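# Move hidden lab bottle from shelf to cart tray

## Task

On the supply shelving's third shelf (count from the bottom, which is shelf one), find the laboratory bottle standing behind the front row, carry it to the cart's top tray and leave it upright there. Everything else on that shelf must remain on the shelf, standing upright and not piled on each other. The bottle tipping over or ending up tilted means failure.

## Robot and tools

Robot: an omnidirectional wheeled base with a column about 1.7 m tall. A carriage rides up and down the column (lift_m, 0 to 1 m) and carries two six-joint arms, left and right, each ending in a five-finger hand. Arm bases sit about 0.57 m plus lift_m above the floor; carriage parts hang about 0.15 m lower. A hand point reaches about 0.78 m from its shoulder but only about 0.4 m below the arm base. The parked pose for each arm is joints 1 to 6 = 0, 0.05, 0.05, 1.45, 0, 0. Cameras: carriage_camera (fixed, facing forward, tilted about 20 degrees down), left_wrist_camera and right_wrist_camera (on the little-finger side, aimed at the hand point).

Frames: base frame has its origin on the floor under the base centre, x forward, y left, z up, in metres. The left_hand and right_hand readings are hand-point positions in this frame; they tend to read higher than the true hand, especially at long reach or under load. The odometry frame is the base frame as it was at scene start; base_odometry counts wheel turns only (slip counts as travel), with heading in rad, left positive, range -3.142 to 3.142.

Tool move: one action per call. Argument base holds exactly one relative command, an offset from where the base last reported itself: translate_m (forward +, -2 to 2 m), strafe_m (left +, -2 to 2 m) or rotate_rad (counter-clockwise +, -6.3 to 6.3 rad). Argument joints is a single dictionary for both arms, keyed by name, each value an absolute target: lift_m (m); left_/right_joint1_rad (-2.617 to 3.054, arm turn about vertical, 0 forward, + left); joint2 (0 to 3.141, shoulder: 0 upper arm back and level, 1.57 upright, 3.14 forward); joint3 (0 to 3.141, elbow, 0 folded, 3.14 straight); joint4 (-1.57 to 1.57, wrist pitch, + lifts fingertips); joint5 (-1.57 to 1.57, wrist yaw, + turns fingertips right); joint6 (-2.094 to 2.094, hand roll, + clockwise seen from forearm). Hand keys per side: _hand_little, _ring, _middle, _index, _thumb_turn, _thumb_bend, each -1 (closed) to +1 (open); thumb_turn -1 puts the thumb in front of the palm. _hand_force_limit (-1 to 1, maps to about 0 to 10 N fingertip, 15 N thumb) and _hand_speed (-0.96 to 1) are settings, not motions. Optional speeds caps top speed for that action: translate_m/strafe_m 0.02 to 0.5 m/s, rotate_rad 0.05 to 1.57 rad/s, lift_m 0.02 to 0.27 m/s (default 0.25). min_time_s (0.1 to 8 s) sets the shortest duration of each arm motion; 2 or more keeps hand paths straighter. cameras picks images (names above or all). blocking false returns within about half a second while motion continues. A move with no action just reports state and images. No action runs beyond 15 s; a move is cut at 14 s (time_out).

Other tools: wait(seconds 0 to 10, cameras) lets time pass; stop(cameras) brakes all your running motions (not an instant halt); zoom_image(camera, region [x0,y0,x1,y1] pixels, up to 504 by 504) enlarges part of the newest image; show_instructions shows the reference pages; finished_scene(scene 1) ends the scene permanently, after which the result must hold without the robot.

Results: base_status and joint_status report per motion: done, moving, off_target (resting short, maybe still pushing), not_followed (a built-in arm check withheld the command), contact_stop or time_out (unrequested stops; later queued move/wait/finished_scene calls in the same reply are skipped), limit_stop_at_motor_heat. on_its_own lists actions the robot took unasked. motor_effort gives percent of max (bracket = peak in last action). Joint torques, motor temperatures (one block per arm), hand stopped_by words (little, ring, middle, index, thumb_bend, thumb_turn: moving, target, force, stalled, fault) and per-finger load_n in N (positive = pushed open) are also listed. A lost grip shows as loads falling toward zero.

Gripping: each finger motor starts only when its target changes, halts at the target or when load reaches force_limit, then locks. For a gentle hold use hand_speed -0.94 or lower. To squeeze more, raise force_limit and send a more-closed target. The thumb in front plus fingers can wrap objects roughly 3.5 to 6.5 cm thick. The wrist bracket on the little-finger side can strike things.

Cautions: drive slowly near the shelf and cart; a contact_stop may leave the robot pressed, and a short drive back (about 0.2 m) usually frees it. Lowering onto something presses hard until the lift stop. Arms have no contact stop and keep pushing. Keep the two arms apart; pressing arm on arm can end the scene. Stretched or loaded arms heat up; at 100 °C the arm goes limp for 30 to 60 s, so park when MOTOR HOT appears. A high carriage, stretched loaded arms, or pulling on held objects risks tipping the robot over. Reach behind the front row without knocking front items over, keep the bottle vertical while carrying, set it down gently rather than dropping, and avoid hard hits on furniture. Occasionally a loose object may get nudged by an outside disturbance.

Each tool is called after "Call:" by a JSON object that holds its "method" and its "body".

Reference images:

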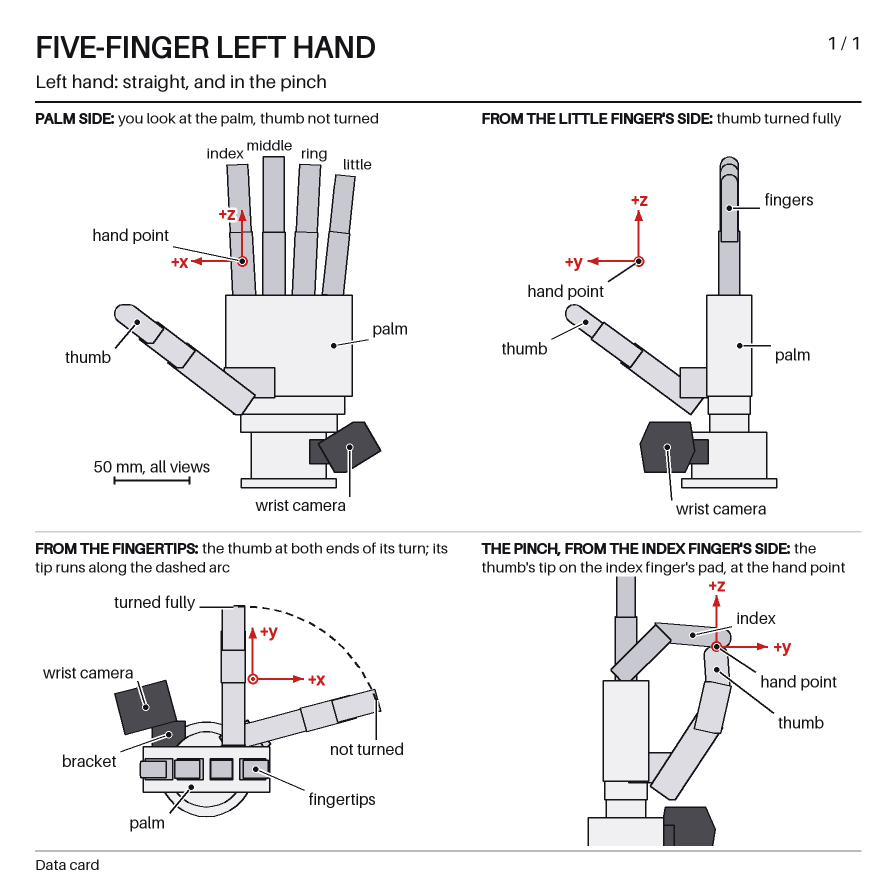

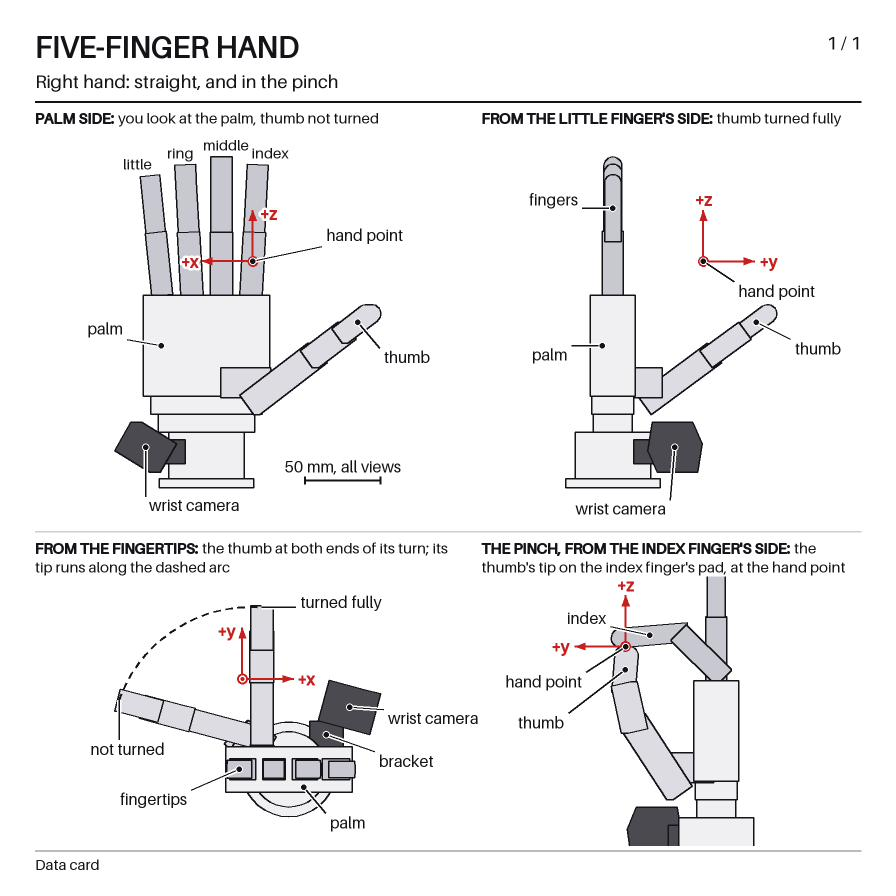

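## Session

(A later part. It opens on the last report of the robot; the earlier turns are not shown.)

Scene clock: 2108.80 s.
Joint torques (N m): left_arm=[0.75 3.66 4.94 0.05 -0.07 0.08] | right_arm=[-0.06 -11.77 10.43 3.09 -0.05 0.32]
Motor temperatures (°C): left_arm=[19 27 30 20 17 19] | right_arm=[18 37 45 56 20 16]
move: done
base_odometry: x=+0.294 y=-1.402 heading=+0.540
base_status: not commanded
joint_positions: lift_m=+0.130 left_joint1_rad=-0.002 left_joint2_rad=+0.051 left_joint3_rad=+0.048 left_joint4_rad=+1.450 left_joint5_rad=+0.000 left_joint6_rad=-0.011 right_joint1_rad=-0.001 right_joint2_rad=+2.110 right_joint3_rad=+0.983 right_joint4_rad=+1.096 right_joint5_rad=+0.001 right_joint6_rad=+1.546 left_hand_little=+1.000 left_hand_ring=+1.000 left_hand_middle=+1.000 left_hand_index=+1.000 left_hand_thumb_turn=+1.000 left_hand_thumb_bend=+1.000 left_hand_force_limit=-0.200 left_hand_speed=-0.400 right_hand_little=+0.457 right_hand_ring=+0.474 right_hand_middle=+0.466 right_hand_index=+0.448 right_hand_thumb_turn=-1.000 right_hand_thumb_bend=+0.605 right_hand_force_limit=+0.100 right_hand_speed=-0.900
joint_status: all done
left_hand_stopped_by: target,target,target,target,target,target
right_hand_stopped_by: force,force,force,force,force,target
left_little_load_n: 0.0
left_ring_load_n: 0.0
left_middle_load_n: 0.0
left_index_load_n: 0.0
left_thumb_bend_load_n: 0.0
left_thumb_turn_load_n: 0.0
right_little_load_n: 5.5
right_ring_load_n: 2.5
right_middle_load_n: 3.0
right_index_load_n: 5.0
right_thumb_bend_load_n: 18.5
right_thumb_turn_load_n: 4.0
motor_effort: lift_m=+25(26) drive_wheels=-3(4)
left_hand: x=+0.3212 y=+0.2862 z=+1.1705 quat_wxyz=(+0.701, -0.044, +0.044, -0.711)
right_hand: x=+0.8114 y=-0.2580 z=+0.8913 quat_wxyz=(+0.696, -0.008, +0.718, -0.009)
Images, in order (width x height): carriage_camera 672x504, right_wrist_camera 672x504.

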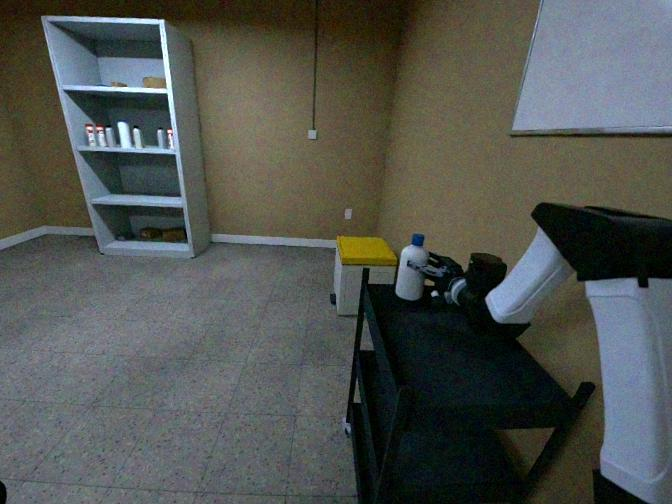

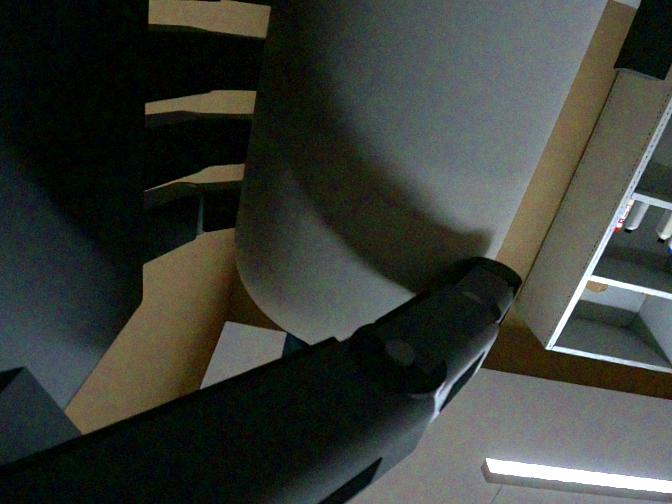

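Call:
{"method": "move", "body": {"joints": {"lift_m": 0.08}, "speeds": {"lift_m": 0.05}, "cameras": ["carriage_camera", "right_wrist_camera"]}}

Call:
{"method": "zoom_image", "body": {"camera": "carriage_camera", "region": [320, 204, 540, 384]}}

Scene clock: 2118.13 s.
Joint torques (N m): left_arm=[0.75 3.86 5 -0.02 -0.07 0.08] | right_arm=[-0.08 -11.75 10.41 3.09 -0.05 0.32]
Motor temperatures (°C): left_arm=[19 27 30 20 17 19] | right_arm=[18 37 45 56 20 16]
move: done
base_odometry: x=+0.294 y=-1.402 heading=+0.540
base_status: not commanded
joint_positions: lift_m=+0.080 left_joint1_rad=-0.002 left_joint2_rad=+0.051 left_joint3_rad=+0.047 left_joint4_rad=+1.450 left_joint5_rad=+0.000 left_joint6_rad=-0.011 right_joint1_rad=-0.001 right_joint2_rad=+2.110 right_joint3_rad=+0.983 right_joint4_rad=+1.098 right_joint5_rad=+0.001 right_joint6_rad=+1.546 left_hand_little=+1.000 left_hand_ring=+1.000 left_hand_middle=+1.000 left_hand_index=+1.000 left_hand_thumb_turn=+1.000 left_hand_thumb_bend=+1.000 left_hand_force_limit=-0.200 left_hand_speed=-0.400 right_hand_little=+0.457 right_hand_ring=+0.474 right_hand_middle=+0.466 right_hand_index=+0.448 right_hand_thumb_turn=-1.000 right_hand_thumb_bend=+0.605 right_hand_force_limit=+0.100 right_hand_speed=-0.900
joint_status: all done
left_hand_stopped_by: target,target,target,target,target,target
right_hand_stopped_by: force,force,force,force,force,target
left_little_load_n: 0.0
left_ring_load_n: 0.0
left_middle_load_n: 0.0
left_index_load_n: 0.0
left_thumb_bend_load_n: 0.0
left_thumb_turn_load_n: 0.0
right_little_load_n: 5.5
right_ring_load_n: 2.0
right_middle_load_n: 3.0
right_index_load_n: 5.0
right_thumb_bend_load_n: 18.5
right_thumb_turn_load_n: 4.0
motor_effort: lift_m=+25(25) drive_wheels=-3(4)
left_hand: x=+0.3213 y=+0.2861 z=+1.1204 quat_wxyz=(+0.701, -0.044, +0.044, -0.711)
right_hand: x=+0.8114 y=-0.2580 z=+0.8416 quat_wxyz=(+0.697, -0.008, +0.717, -0.009)
Images, in order (width x height): carriage_camera 672x504, right_wrist_camera 672x504.

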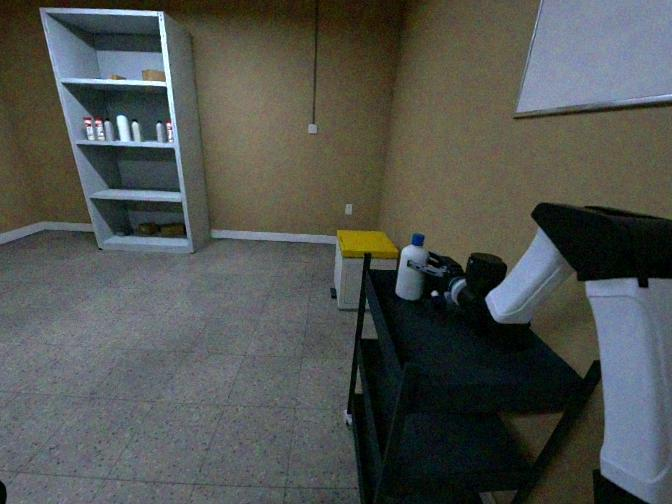

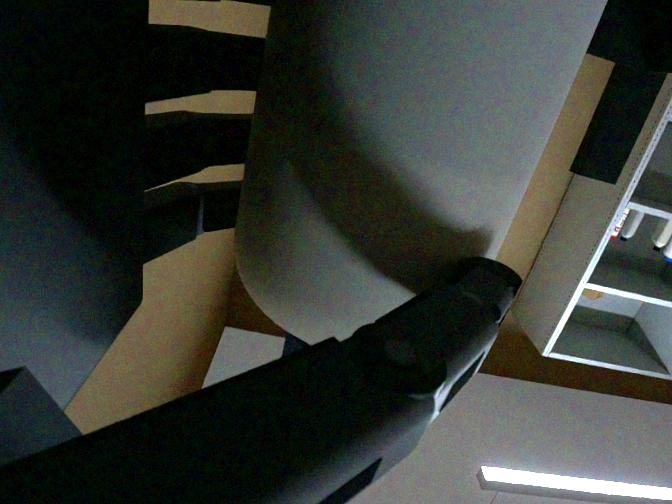

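Scaled by 2.291.

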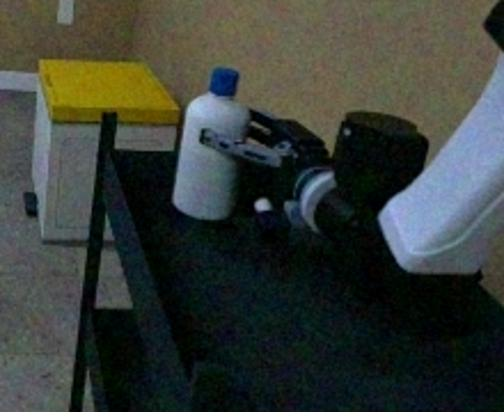

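Call:
{"method": "move", "body": {"joints": {"lift_m": 0.065}, "speeds": {"lift_m": 0.03}, "cameras": []}}

Call:
{"method": "move", "body": {"joints": {"lift_m": 0.055}, "speeds": {"lift_m": 0.03}, "cameras": ["carriage_camera"]}}

Call:
{"method": "zoom_image", "body": {"camera": "carriage_camera", "region": [320, 204, 540, 384]}}

Scene clock: 2124.50 s.
Joint torques (N m): left_arm=[0.75 3.64 4.94 0.05 -0.07 0.08] | right_arm=[-0.08 -11.67 10.45 3.11 -0.05 0.32]
Motor temperatures (°C): left_arm=[19 27 30 20 17 19] | right_arm=[18 37 46 56 20 16]
move: done
base_odometry: x=+0.294 y=-1.402 heading=+0.540
base_status: not commanded
joint_positions: lift_m=+0.065 left_joint1_rad=-0.002 left_joint2_rad=+0.050 left_joint3_rad=+0.047 left_joint4_rad=+1.450 left_joint5_rad=+0.000 left_joint6_rad=-0.011 right_joint1_rad=-0.001 right_joint2_rad=+2.110 right_joint3_rad=+0.983 right_joint4_rad=+1.098 right_joint5_rad=+0.001 right_joint6_rad=+1.546 left_hand_little=+1.000 left_hand_ring=+1.000 left_hand_middle=+1.000 left_hand_index=+1.000 left_hand_thumb_turn=+1.000 left_hand_thumb_bend=+1.000 left_hand_force_limit=-0.200 left_hand_speed=-0.400 right_hand_little=+0.457 right_hand_ring=+0.474 right_hand_middle=+0.466 right_hand_index=+0.448 right_hand_thumb_turn=-1.000 right_hand_thumb_bend=+0.605 right_hand_force_limit=+0.100 right_hand_speed=-0.900
joint_status: all done
left_hand_stopped_by: target,target,target,target,target,target
right_hand_stopped_by: force,force,force,force,force,target
left_little_load_n: 0.0
left_ring_load_n: -0.5
left_middle_load_n: 0.0
left_index_load_n: 0.0
left_thumb_bend_load_n: 0.0
left_thumb_turn_load_n: 0.0
right_little_load_n: 5.5
right_ring_load_n: 2.5
right_middle_load_n: 3.0
right_index_load_n: 5.0
right_thumb_bend_load_n: 18.5
right_thumb_turn_load_n: 4.5
motor_effort: lift_m=+24(25) drive_wheels=+3(4)
left_hand: x=+0.3212 y=+0.2862 z=+1.1054 quat_wxyz=(+0.701, -0.044, +0.044, -0.711)
right_hand: x=+0.8114 y=-0.2580 z=+0.8267 quat_wxyz=(+0.697, -0.008, +0.717, -0.009)

Scene clock: 2125.20 s.
Joint torques (N m): left_arm=[0.75 3.71 5.07 0.04 -0.07 0.08] | right_arm=[-0.08 -11.77 10.47 3.1 -0.05 0.32]
Motor temperatures (°C): left_arm=[19 27 30 20 17 19] | right_arm=[18 37 46 56 20 16]
move: done
base_odometry: x=+0.294 y=-1.402 heading=+0.540
base_status: not commanded
joint_positions: lift_m=+0.055 left_joint1_rad=-0.002 left_joint2_rad=+0.050 left_joint3_rad=+0.047 left_joint4_rad=+1.450 left_joint5_rad=+0.000 left_joint6_rad=-0.011 right_joint1_rad=-0.001 right_joint2_rad=+2.110 right_joint3_rad=+0.983 right_joint4_rad=+1.098 right_joint5_rad=+0.001 right_joint6_rad=+1.546 left_hand_little=+1.000 left_hand_ring=+1.000 left_hand_middle=+1.000 left_hand_index=+1.000 left_hand_thumb_turn=+1.000 left_hand_thumb_bend=+1.000 left_hand_force_limit=-0.200 left_hand_speed=-0.400 right_hand_little=+0.457 right_hand_ring=+0.474 right_hand_middle=+0.466 right_hand_index=+0.448 right_hand_thumb_turn=-1.000 right_hand_thumb_bend=+0.605 right_hand_force_limit=+0.100 right_hand_speed=-0.900
joint_status: all done
left_hand_stopped_by: target,target,target,target,target,target
right_hand_stopped_by: force,force,force,force,force,target
left_little_load_n: 0.0
left_ring_load_n: 0.0
left_middle_load_n: 0.0
left_index_load_n: 0.0
left_thumb_bend_load_n: 0.0
left_thumb_turn_load_n: 0.0
right_little_load_n: 5.5
right_ring_load_n: 2.5
right_middle_load_n: 3.0
right_index_load_n: 5.0
right_thumb_bend_load_n: 18.5
right_thumb_turn_load_n: 4.5
motor_effort: lift_m=+25(26) drive_wheels=+4(4)
left_hand: x=+0.3213 y=+0.2861 z=+1.0953 quat_wxyz=(+0.701, -0.044, +0.044, -0.711)
right_hand: x=+0.8114 y=-0.2580 z=+0.8168 quat_wxyz=(+0.697, -0.008, +0.717, -0.009)
Images, in order (width x height): carriage_camera 672x504.

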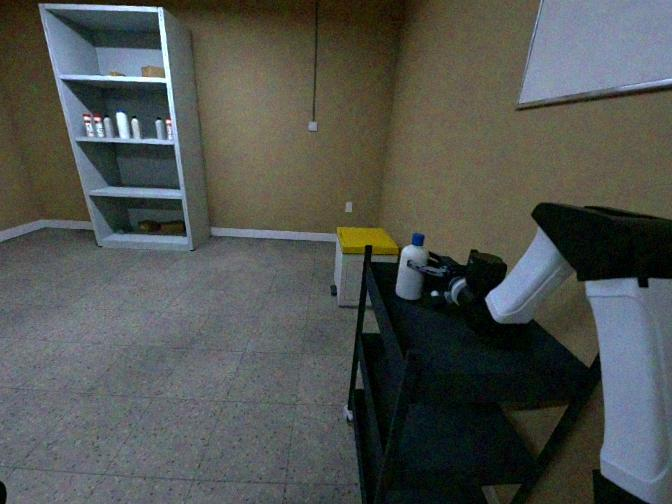

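Scaled by 2.291.

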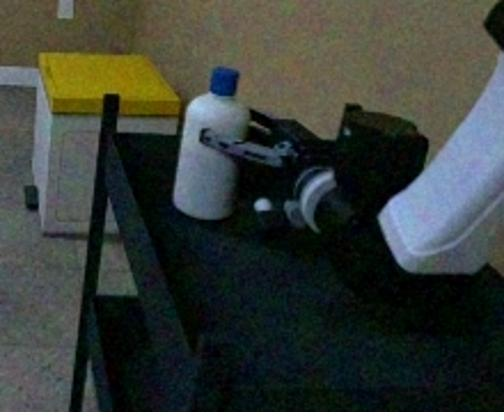

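Call:
{"method": "move", "body": {"joints": {"lift_m": 0.045}, "speeds": {"lift_m": 0.03}, "cameras": []}}

Call:
{"method": "move", "body": {"joints": {"lift_m": 0.038}, "speeds": {"lift_m": 0.03}, "cameras": ["carriage_camera"]}}

Call:
{"method": "zoom_image", "body": {"camera": "carriage_camera", "region": [320, 204, 540, 384]}}

Scene clock: 2130.77 s.
Joint torques (N m): left_arm=[0.76 3.77 4.94 0.03 -0.07 0.08] | right_arm=[-0.05 -11.77 10.5 2.88 -0.06 0.32]
Motor temperatures (°C): left_arm=[19 27 30 20 17 19] | right_arm=[18 37 46 56 20 16]
move: done
base_odometry: x=+0.294 y=-1.402 heading=+0.540
base_status: not commanded
joint_positions: lift_m=+0.045 left_joint1_rad=-0.002 left_joint2_rad=+0.050 left_joint3_rad=+0.047 left_joint4_rad=+1.450 left_joint5_rad=+0.000 left_joint6_rad=-0.011 right_joint1_rad=-0.001 right_joint2_rad=+2.110 right_joint3_rad=+0.983 right_joint4_rad=+1.118 right_joint5_rad=+0.001 right_joint6_rad=+1.547 left_hand_little=+1.000 left_hand_ring=+1.000 left_hand_middle=+1.000 left_hand_index=+1.000 left_hand_thumb_turn=+1.000 left_hand_thumb_bend=+1.000 left_hand_force_limit=-0.200 left_hand_speed=-0.400 right_hand_little=+0.457 right_hand_ring=+0.474 right_hand_middle=+0.466 right_hand_index=+0.448 right_hand_thumb_turn=-1.000 right_hand_thumb_bend=+0.605 right_hand_force_limit=+0.100 right_hand_speed=-0.900
joint_status: all done
left_hand_stopped_by: target,target,target,target,target,target
right_hand_stopped_by: force,force,force,force,force,target
left_little_load_n: 0.0
left_ring_load_n: 0.0
left_middle_load_n: 0.0
left_index_load_n: 0.0
left_thumb_bend_load_n: 0.0
left_thumb_turn_load_n: 0.0
right_little_load_n: 5.5
right_ring_load_n: 2.5
right_middle_load_n: 3.0
right_index_load_n: 5.5
right_thumb_bend_load_n: 18.5
right_thumb_turn_load_n: 4.5
motor_effort: lift_m=+24(25) drive_wheels=+3(4)
left_hand: x=+0.3214 y=+0.2861 z=+1.0853 quat_wxyz=(+0.701, -0.044, +0.044, -0.711)
right_hand: x=+0.8109 y=-0.2580 z=+0.8121 quat_wxyz=(+0.704, -0.008, +0.710, -0.009)

Scene clock: 2131.33 s.
Joint torques (N m): left_arm=[0.76 3.78 5.05 0.03 -0.07 0.08] | right_arm=[-0.08 -11.74 10.43 2.67 -0.05 0.32]
Motor temperatures (°C): left_arm=[19 27 30 20 17 19] | right_arm=[18 37 46 56 20 16]
move: done
base_odometry: x=+0.294 y=-1.402 heading=+0.540
base_status: not commanded
joint_positions: lift_m=+0.038 left_joint1_rad=-0.002 left_joint2_rad=+0.050 left_joint3_rad=+0.047 left_joint4_rad=+1.450 left_joint5_rad=+0.000 left_joint6_rad=-0.011 right_joint1_rad=-0.001 right_joint2_rad=+2.110 right_joint3_rad=+0.983 right_joint4_rad=+1.138 right_joint5_rad=+0.001 right_joint6_rad=+1.547 left_hand_little=+1.000 left_hand_ring=+1.000 left_hand_middle=+1.000 left_hand_index=+1.000 left_hand_thumb_turn=+1.000 left_hand_thumb_bend=+1.000 left_hand_force_limit=-0.200 left_hand_speed=-0.400 right_hand_little=+0.457 right_hand_ring=+0.474 right_hand_middle=+0.466 right_hand_index=+0.448 right_hand_thumb_turn=-1.000 right_hand_thumb_bend=+0.605 right_hand_force_limit=+0.100 right_hand_speed=-0.900
joint_status: all done
left_hand_stopped_by: target,target,target,target,target,target
right_hand_stopped_by: force,force,force,force,force,target
left_little_load_n: 0.0
left_ring_load_n: 0.0
left_middle_load_n: 0.0
left_index_load_n: 0.0
left_thumb_bend_load_n: 0.0
left_thumb_turn_load_n: 0.0
right_little_load_n: 5.5
right_ring_load_n: 2.5
right_middle_load_n: 3.0
right_index_load_n: 5.5
right_thumb_bend_load_n: 18.5
right_thumb_turn_load_n: 4.5
motor_effort: lift_m=+24(25) drive_wheels=+3(4)
left_hand: x=+0.3213 y=+0.2862 z=+1.0783 quat_wxyz=(+0.701, -0.044, +0.044, -0.711)
right_hand: x=+0.8103 y=-0.2580 z=+0.8107 quat_wxyz=(+0.711, -0.007, +0.703, -0.009)
Images, in order (width x height): carriage_camera 672x504.

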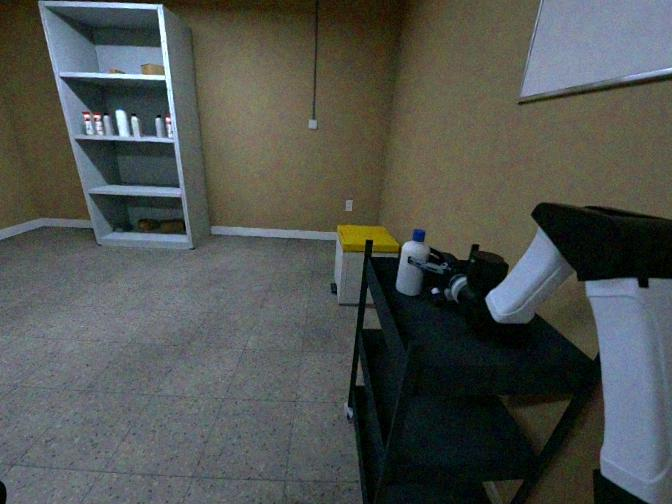

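Scaled by 2.291.

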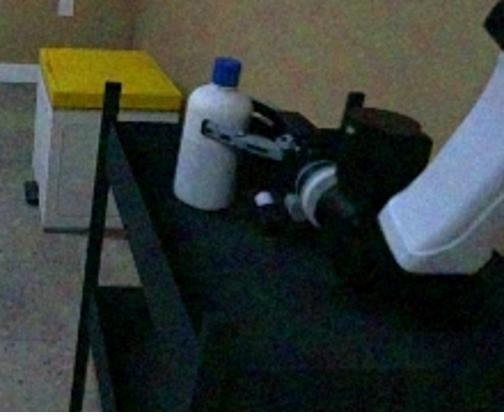

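Call:
{"method": "move", "body": {"joints": {"lift_m": 0.044}, "speeds": {"lift_m": 0.03}, "cameras": []}}

Call:
{"method": "move", "body": {"joints": {"right_hand_speed": -0.9, "right_hand_thumb_bend": 0.8, "right_hand_index": 0.6, "right_hand_middle": 0.6, "right_hand_ring": 0.6, "right_hand_little": 0.6}, "cameras": ["carriage_camera", "right_wrist_camera"]}}

Call:
{"method": "zoom_image", "body": {"camera": "carriage_camera", "region": [320, 204, 540, 384]}}

Scene clock: 2149.40 s.
Joint torques (N m): left_arm=[0.75 3.78 5.08 0.07 -0.07 0.08] | right_arm=[-0.06 -11.81 10.45 2.84 -0.05 0.32]
Motor temperatures (°C): left_arm=[19 27 30 20 17 19] | right_arm=[18 38 46 56 20 16]
move: done
base_odometry: x=+0.294 y=-1.402 heading=+0.540
base_status: not commanded
joint_positions: lift_m=+0.044 left_joint1_rad=-0.002 left_joint2_rad=+0.050 left_joint3_rad=+0.047 left_joint4_rad=+1.450 left_joint5_rad=+0.000 left_joint6_rad=-0.011 right_joint1_rad=-0.001 right_joint2_rad=+2.110 right_joint3_rad=+0.983 right_joint4_rad=+1.122 right_joint5_rad=+0.001 right_joint6_rad=+1.547 left_hand_little=+1.000 left_hand_ring=+1.000 left_hand_middle=+1.000 left_hand_index=+1.000 left_hand_thumb_turn=+1.000 left_hand_thumb_bend=+1.000 left_hand_force_limit=-0.200 left_hand_speed=-0.400 right_hand_little=+0.457 right_hand_ring=+0.474 right_hand_middle=+0.466 right_hand_index=+0.448 right_hand_thumb_turn=-1.000 right_hand_thumb_bend=+0.605 right_hand_force_limit=+0.100 right_hand_speed=-0.900
joint_status: all done
left_hand_stopped_by: target,target,target,target,target,target
right_hand_stopped_by: force,force,force,force,force,target
left_little_load_n: 0.0
left_ring_load_n: 0.0
left_middle_load_n: 0.0
left_index_load_n: 0.0
left_thumb_bend_load_n: 0.0
left_thumb_turn_load_n: 0.0
right_little_load_n: 5.5
right_ring_load_n: 2.0
right_middle_load_n: 3.0
right_index_load_n: 5.0
right_thumb_bend_load_n: 18.5
right_thumb_turn_load_n: 4.5
motor_effort: lift_m=+31(34) drive_wheels=+3(4)
left_hand: x=+0.3213 y=+0.2862 z=+1.0837 quat_wxyz=(+0.701, -0.044, +0.044, -0.711)
right_hand: x=+0.8108 y=-0.2580 z=+0.8118 quat_wxyz=(+0.705, -0.007, +0.709, -0.009)

Scene clock: 2151.27 s.
Joint torques (N m): left_arm=[0.75 3.78 5.07 0.04 -0.07 0.08] | right_arm=[-0.08 -11.82 8.81 2.11 -0.05 0.16]
Motor temperatures (°C): left_arm=[19 27 30 20 17 19] | right_arm=[18 38 46 55 20 16]
move: done
base_odometry: x=+0.294 y=-1.402 heading=+0.540
base_status: not commanded
joint_positions: lift_m=+0.044 left_joint1_rad=-0.002 left_joint2_rad=+0.050 left_joint3_rad=+0.047 left_joint4_rad=+1.450 left_joint5_rad=+0.000 left_joint6_rad=-0.011 right_joint1_rad=-0.001 right_joint2_rad=+2.110 right_joint3_rad=+1.001 right_joint4_rad=+1.193 right_joint5_rad=+0.001 right_joint6_rad=+1.563 left_hand_little=+1.000 left_hand_ring=+1.000 left_hand_middle=+1.000 left_hand_index=+1.000 left_hand_thumb_turn=+1.000 left_hand_thumb_bend=+1.000 left_hand_force_limit=-0.200 left_hand_speed=-0.400 right_hand_little=+0.600 right_hand_ring=+0.600 right_hand_middle=+0.600 right_hand_index=+0.600 right_hand_thumb_turn=-1.000 right_hand_thumb_bend=+0.800 right_hand_force_limit=+0.100 right_hand_speed=-0.900
joint_status: all done
left_hand_stopped_by: target,target,target,target,target,target
right_hand_stopped_by: target,target,target,target,target,target
left_little_load_n: 0.0
left_ring_load_n: 0.0
left_middle_load_n: 0.0
left_index_load_n: 0.0
left_thumb_bend_load_n: 0.0
left_thumb_turn_load_n: 0.0
right_little_load_n: 0.0
right_ring_load_n: 0.0
right_middle_load_n: 0.0
right_index_load_n: 0.0
right_thumb_bend_load_n: 0.0
right_thumb_turn_load_n: -0.5
on_its_own: right_joint4_rad moved +0.070 to your old target +1.200
motor_effort: lift_m=+31(32) drive_wheels=+3(4)
left_hand: x=+0.3213 y=+0.2862 z=+1.0837 quat_wxyz=(+0.701, -0.044, +0.044, -0.711)
right_hand: x=+0.8106 y=-0.2584 z=+0.8391 quat_wxyz=(+0.736, -0.002, +0.677, -0.004)
Images, in order (width x height): carriage_camera 672x504, right_wrist_camera 672x504.

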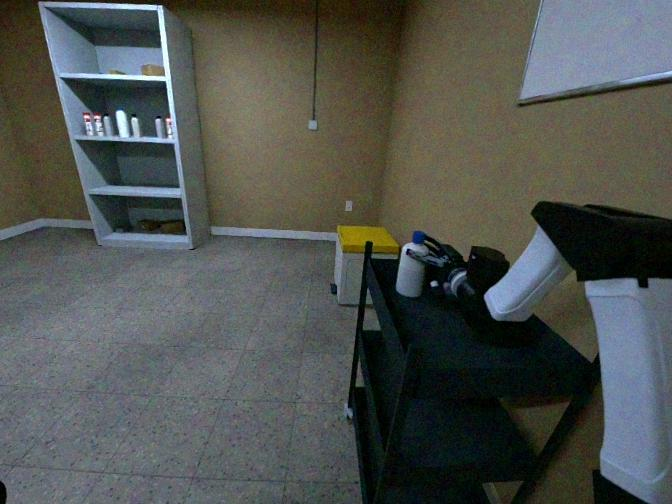

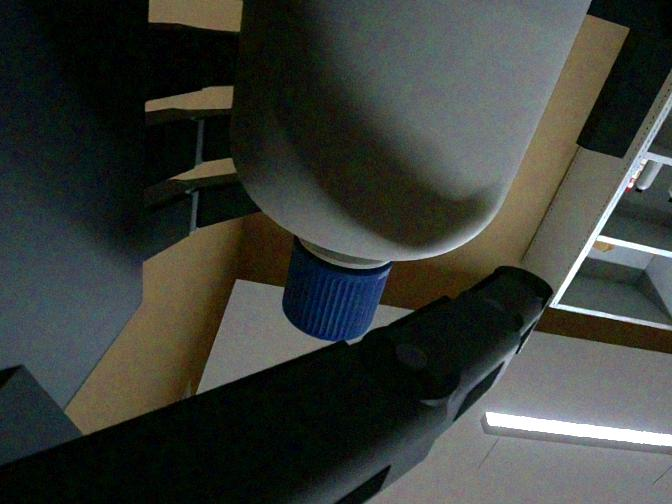

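Scaled by 2.291.

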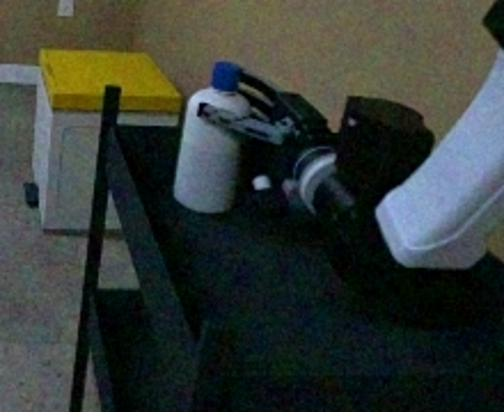

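Call:
{"method": "move", "body": {"joints": {"right_hand_speed": -0.85, "right_hand_thumb_bend": 1.0, "right_hand_index": 0.95, "right_hand_middle": 0.95, "right_hand_ring": 0.95, "right_hand_little": 0.95}, "cameras": ["right_wrist_camera"]}}

Call:
{"method": "move", "body": {"joints": {"lift_m": 0.1}, "speeds": {"lift_m": 0.04}, "cameras": ["carriage_camera", "right_wrist_camera"]}}

Call:
{"method": "zoom_image", "body": {"camera": "carriage_camera", "region": [320, 204, 540, 384]}}

Scene clock: 2159.50 s.
Joint torques (N m): left_arm=[0.75 3.79 5.08 0.05 -0.07 0.08] | right_arm=[-0.08 -11.84 8.8 2.11 -0.05 0.15]
move: done
base_odometry: x=+0.294 y=-1.402 heading=+0.540
base_status: not commanded
joint_positions: lift_m=+0.044 left_joint1_rad=-0.002 left_joint2_rad=+0.050 left_joint3_rad=+0.047 left_joint4_rad=+1.450 left_joint5_rad=+0.000 left_joint6_rad=-0.011 right_joint1_rad=-0.001 right_joint2_rad=+2.110 right_joint3_rad=+1.001 right_joint4_rad=+1.193 right_joint5_rad=+0.001 right_joint6_rad=+1.563 left_hand_little=+1.000 left_hand_ring=+1.000 left_hand_middle=+1.000 left_hand_index=+1.000 left_hand_thumb_turn=+1.000 left_hand_thumb_bend=+1.000 left_hand_force_limit=-0.200 left_hand_speed=-0.400 right_hand_little=+0.950 right_hand_ring=+0.950 right_hand_middle=+0.950 right_hand_index=+0.950 right_hand_thumb_turn=-1.000 right_hand_thumb_bend=+1.000 right_hand_force_limit=+0.100 right_hand_speed=-0.850
joint_status: all done
left_hand_stopped_by: target,target,target,target,target,target
right_hand_stopped_by: target,target,target,target,target,target
left_little_load_n: 0.0
left_ring_load_n: 0.0
left_middle_load_n: 0.0
left_index_load_n: 0.0
left_thumb_bend_load_n: 0.0
left_thumb_turn_load_n: 0.0
right_little_load_n: 0.0
right_ring_load_n: 0.0
right_middle_load_n: 0.0
right_index_load_n: 0.0
right_thumb_bend_load_n: 0.0
right_thumb_turn_load_n: 0.0
motor_effort: lift_m=+31(31) drive_wheels=+3(4)
left_hand: x=+0.3213 y=+0.2862 z=+1.0837 quat_wxyz=(+0.701, -0.044, +0.044, -0.711)
right_hand: x=+0.8106 y=-0.2584 z=+0.8391 quat_wxyz=(+0.736, -0.002, +0.677, -0.004)
Images, in order (width x height): right_wrist_camera 672x504.

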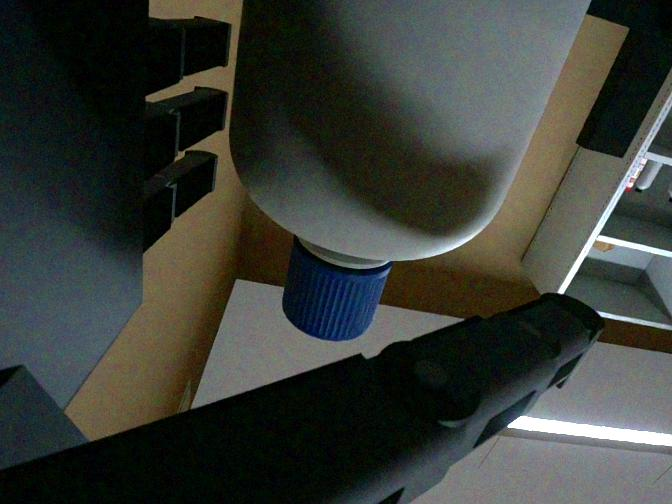

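Scene clock: 2161.27 s.
Joint torques (N m): left_arm=[0.73 3.69 5.09 0.1 -0.07 0.08] | right_arm=[-0.08 -11.82 8.7 2.03 -0.05 0.15]
move: done
base_odometry: x=+0.294 y=-1.402 heading=+0.540
base_status: not commanded
joint_positions: lift_m=+0.100 left_joint1_rad=-0.002 left_joint2_rad=+0.050 left_joint3_rad=+0.047 left_joint4_rad=+1.450 left_joint5_rad=+0.000 left_joint6_rad=-0.011 right_joint1_rad=-0.001 right_joint2_rad=+2.110 right_joint3_rad=+1.002 right_joint4_rad=+1.199 right_joint5_rad=+0.001 right_joint6_rad=+1.563 left_hand_little=+1.000 left_hand_ring=+1.000 left_hand_middle=+1.000 left_hand_index=+1.000 left_hand_thumb_turn=+1.000 left_hand_thumb_bend=+1.000 left_hand_force_limit=-0.200 left_hand_speed=-0.400 right_hand_little=+0.950 right_hand_ring=+0.950 right_hand_middle=+0.950 right_hand_index=+0.950 right_hand_thumb_turn=-1.000 right_hand_thumb_bend=+1.000 right_hand_force_limit=+0.100 right_hand_speed=-0.850
joint_status: all done
left_hand_stopped_by: target,target,target,target,target,target
right_hand_stopped_by: target,target,target,target,target,target
left_little_load_n: 0.0
left_ring_load_n: 0.0
left_middle_load_n: 0.0
left_index_load_n: 0.0
left_thumb_bend_load_n: 0.0
left_thumb_turn_load_n: 0.0
right_little_load_n: 0.0
right_ring_load_n: 0.0
right_middle_load_n: 0.0
right_index_load_n: 0.0
right_thumb_bend_load_n: 0.0
right_thumb_turn_load_n: 0.0
motor_effort: lift_m=+30(35) drive_wheels=+4(4)
left_hand: x=+0.3213 y=+0.2862 z=+1.1398 quat_wxyz=(+0.701, -0.044, +0.044, -0.711)
right_hand: x=+0.8104 y=-0.2584 z=+0.8975 quat_wxyz=(+0.739, -0.002, +0.674, -0.004)
Images, in order (width x height): carriage_camera 672x504, right_wrist_camera 672x504.

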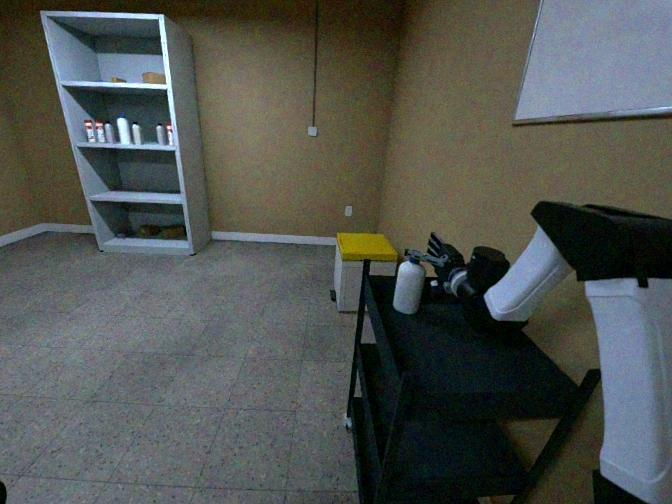

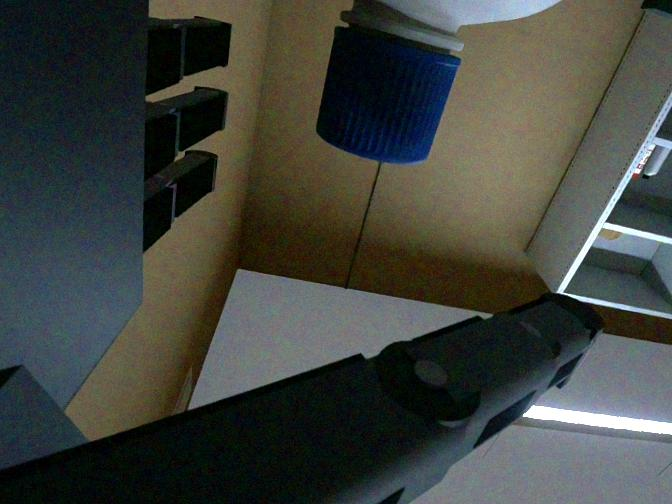

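Scaled by 2.291.

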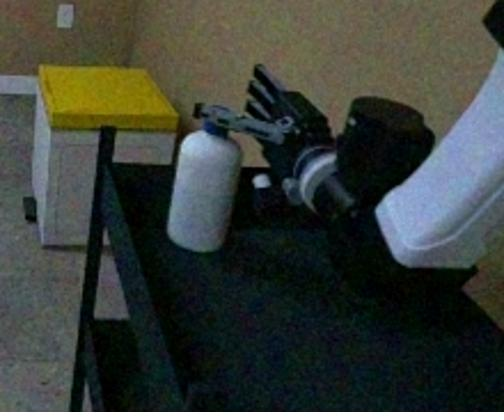

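Call:
{"method": "move", "body": {"joints": {"lift_m": 0.3}, "speeds": {"lift_m": 0.08}, "cameras": []}}

Call:
{"method": "move", "body": {"base": {"translate_m": -0.5}, "speeds": {"translate_m": 0.15}, "cameras": ["carriage_camera"]}}

Call:
{"method": "zoom_image", "body": {"camera": "carriage_camera", "region": [300, 180, 520, 400]}}

Call:
{"method": "zoom_image", "body": {"camera": "carriage_camera", "region": [30, 20, 250, 240]}}

Scene clock: 2169.37 s.
Joint torques (N m): left_arm=[0.76 3.81 5.07 0.05 -0.07 0.08] | right_arm=[-0.05 -11.89 8.51 1.99 -0.04 0.15]
move: done
base_odometry: x=+0.294 y=-1.402 heading=+0.540
base_status: not commanded
joint_positions: lift_m=+0.300 left_joint1_rad=-0.002 left_joint2_rad=+0.050 left_joint3_rad=+0.047 left_joint4_rad=+1.450 left_joint5_rad=+0.000 left_joint6_rad=-0.011 right_joint1_rad=-0.001 right_joint2_rad=+2.110 right_joint3_rad=+1.005 right_joint4_rad=+1.203 right_joint5_rad=+0.001 right_joint6_rad=+1.563 left_hand_little=+1.000 left_hand_ring=+1.000 left_hand_middle=+1.000 left_hand_index=+1.000 left_hand_thumb_turn=+1.000 left_hand_thumb_bend=+1.000 left_hand_force_limit=-0.200 left_hand_speed=-0.400 right_hand_little=+0.950 right_hand_ring=+0.950 right_hand_middle=+0.950 right_hand_index=+0.950 right_hand_thumb_turn=-1.000 right_hand_thumb_bend=+1.000 right_hand_force_limit=+0.100 right_hand_speed=-0.850
joint_status: all done
left_hand_stopped_by: target,target,target,target,target,target
right_hand_stopped_by: target,target,target,target,target,target
left_little_load_n: 0.0
left_ring_load_n: 0.0
left_middle_load_n: 0.0
left_index_load_n: 0.0
left_thumb_bend_load_n: 0.0
left_thumb_turn_load_n: 0.0
right_little_load_n: 0.0
right_ring_load_n: 0.0
right_middle_load_n: 0.0
right_index_load_n: 0.0
right_thumb_bend_load_n: 0.0
right_thumb_turn_load_n: 0.0
motor_effort: lift_m=+30(37) drive_wheels=+3(4)
left_hand: x=+0.3213 y=+0.2862 z=+1.3398 quat_wxyz=(+0.701, -0.044, +0.044, -0.711)
right_hand: x=+0.8105 y=-0.2584 z=+1.0996 quat_wxyz=(+0.741, -0.002, +0.672, -0.004)

Scene clock: 2173.60 s.
Joint torques (N m): left_arm=[0.75 3.69 5.14 0.06 -0.07 0.09] | right_arm=[-0.1 -11.81 8.54 2 -0.04 0.15]
move: done
base_odometry: x=-0.135 y=-1.659 heading=+0.540
base_status: done
joint_positions: lift_m=+0.300 left_joint1_rad=-0.002 left_joint2_rad=+0.050 left_joint3_rad=+0.047 left_joint4_rad=+1.450 left_joint5_rad=+0.000 left_joint6_rad=-0.011 right_joint1_rad=-0.001 right_joint2_rad=+2.110 right_joint3_rad=+1.005 right_joint4_rad=+1.202 right_joint5_rad=+0.001 right_joint6_rad=+1.563 left_hand_little=+1.000 left_hand_ring=+1.000 left_hand_middle=+1.000 left_hand_index=+1.000 left_hand_thumb_turn=+1.000 left_hand_thumb_bend=+1.000 left_hand_force_limit=-0.200 left_hand_speed=-0.400 right_hand_little=+0.950 right_hand_ring=+0.950 right_hand_middle=+0.950 right_hand_index=+0.950 right_hand_thumb_turn=-1.000 right_hand_thumb_bend=+1.000 right_hand_force_limit=+0.100 right_hand_speed=-0.850
joint_status: not commanded
left_hand_stopped_by: target,target,target,target,target,target
right_hand_stopped_by: target,target,target,target,target,target
left_little_load_n: 0.0
left_ring_load_n: 0.0
left_middle_load_n: 0.0
left_index_load_n: 0.0
left_thumb_bend_load_n: 0.0
left_thumb_turn_load_n: -0.5
right_little_load_n: 0.0
right_ring_load_n: 0.0
right_middle_load_n: 0.0
right_index_load_n: 0.0
right_thumb_bend_load_n: 0.0
right_thumb_turn_load_n: 0.0
motor_effort: lift_m=+30(30) drive_wheels=-2(14)
left_hand: x=+0.3214 y=+0.2861 z=+1.3398 quat_wxyz=(+0.701, -0.044, +0.044, -0.711)
right_hand: x=+0.8106 y=-0.2584 z=+1.0994 quat_wxyz=(+0.741, -0.002, +0.672, -0.004)
Images, in order (width x height): carriage_camera 672x504.

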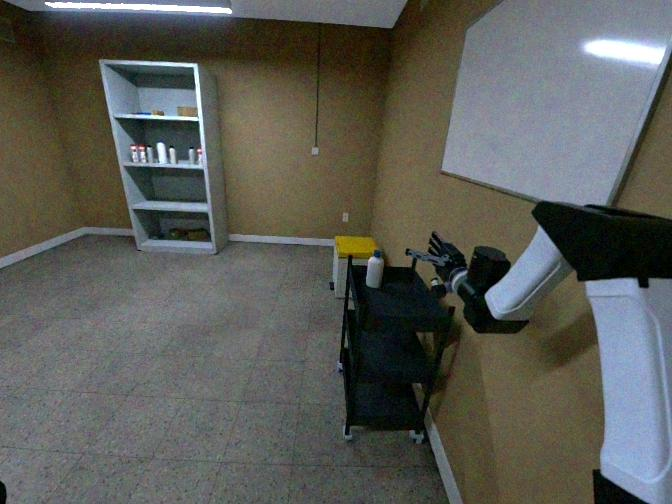

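Scaled by 2.291.

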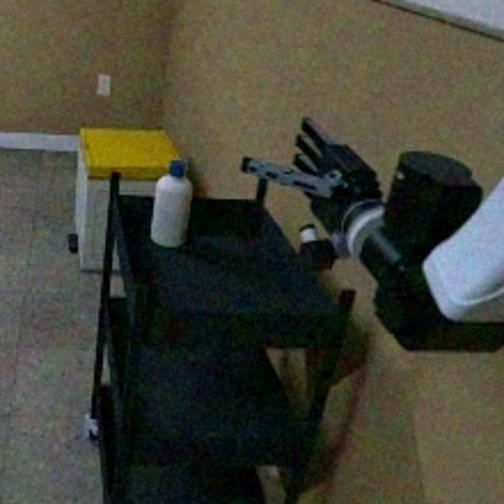

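Scaled by 2.291.

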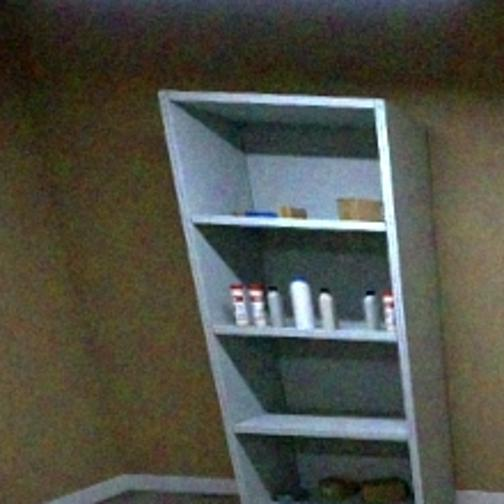

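Call:
{"method": "finished_scene", "body": {}}

The scene is finished: the task was done.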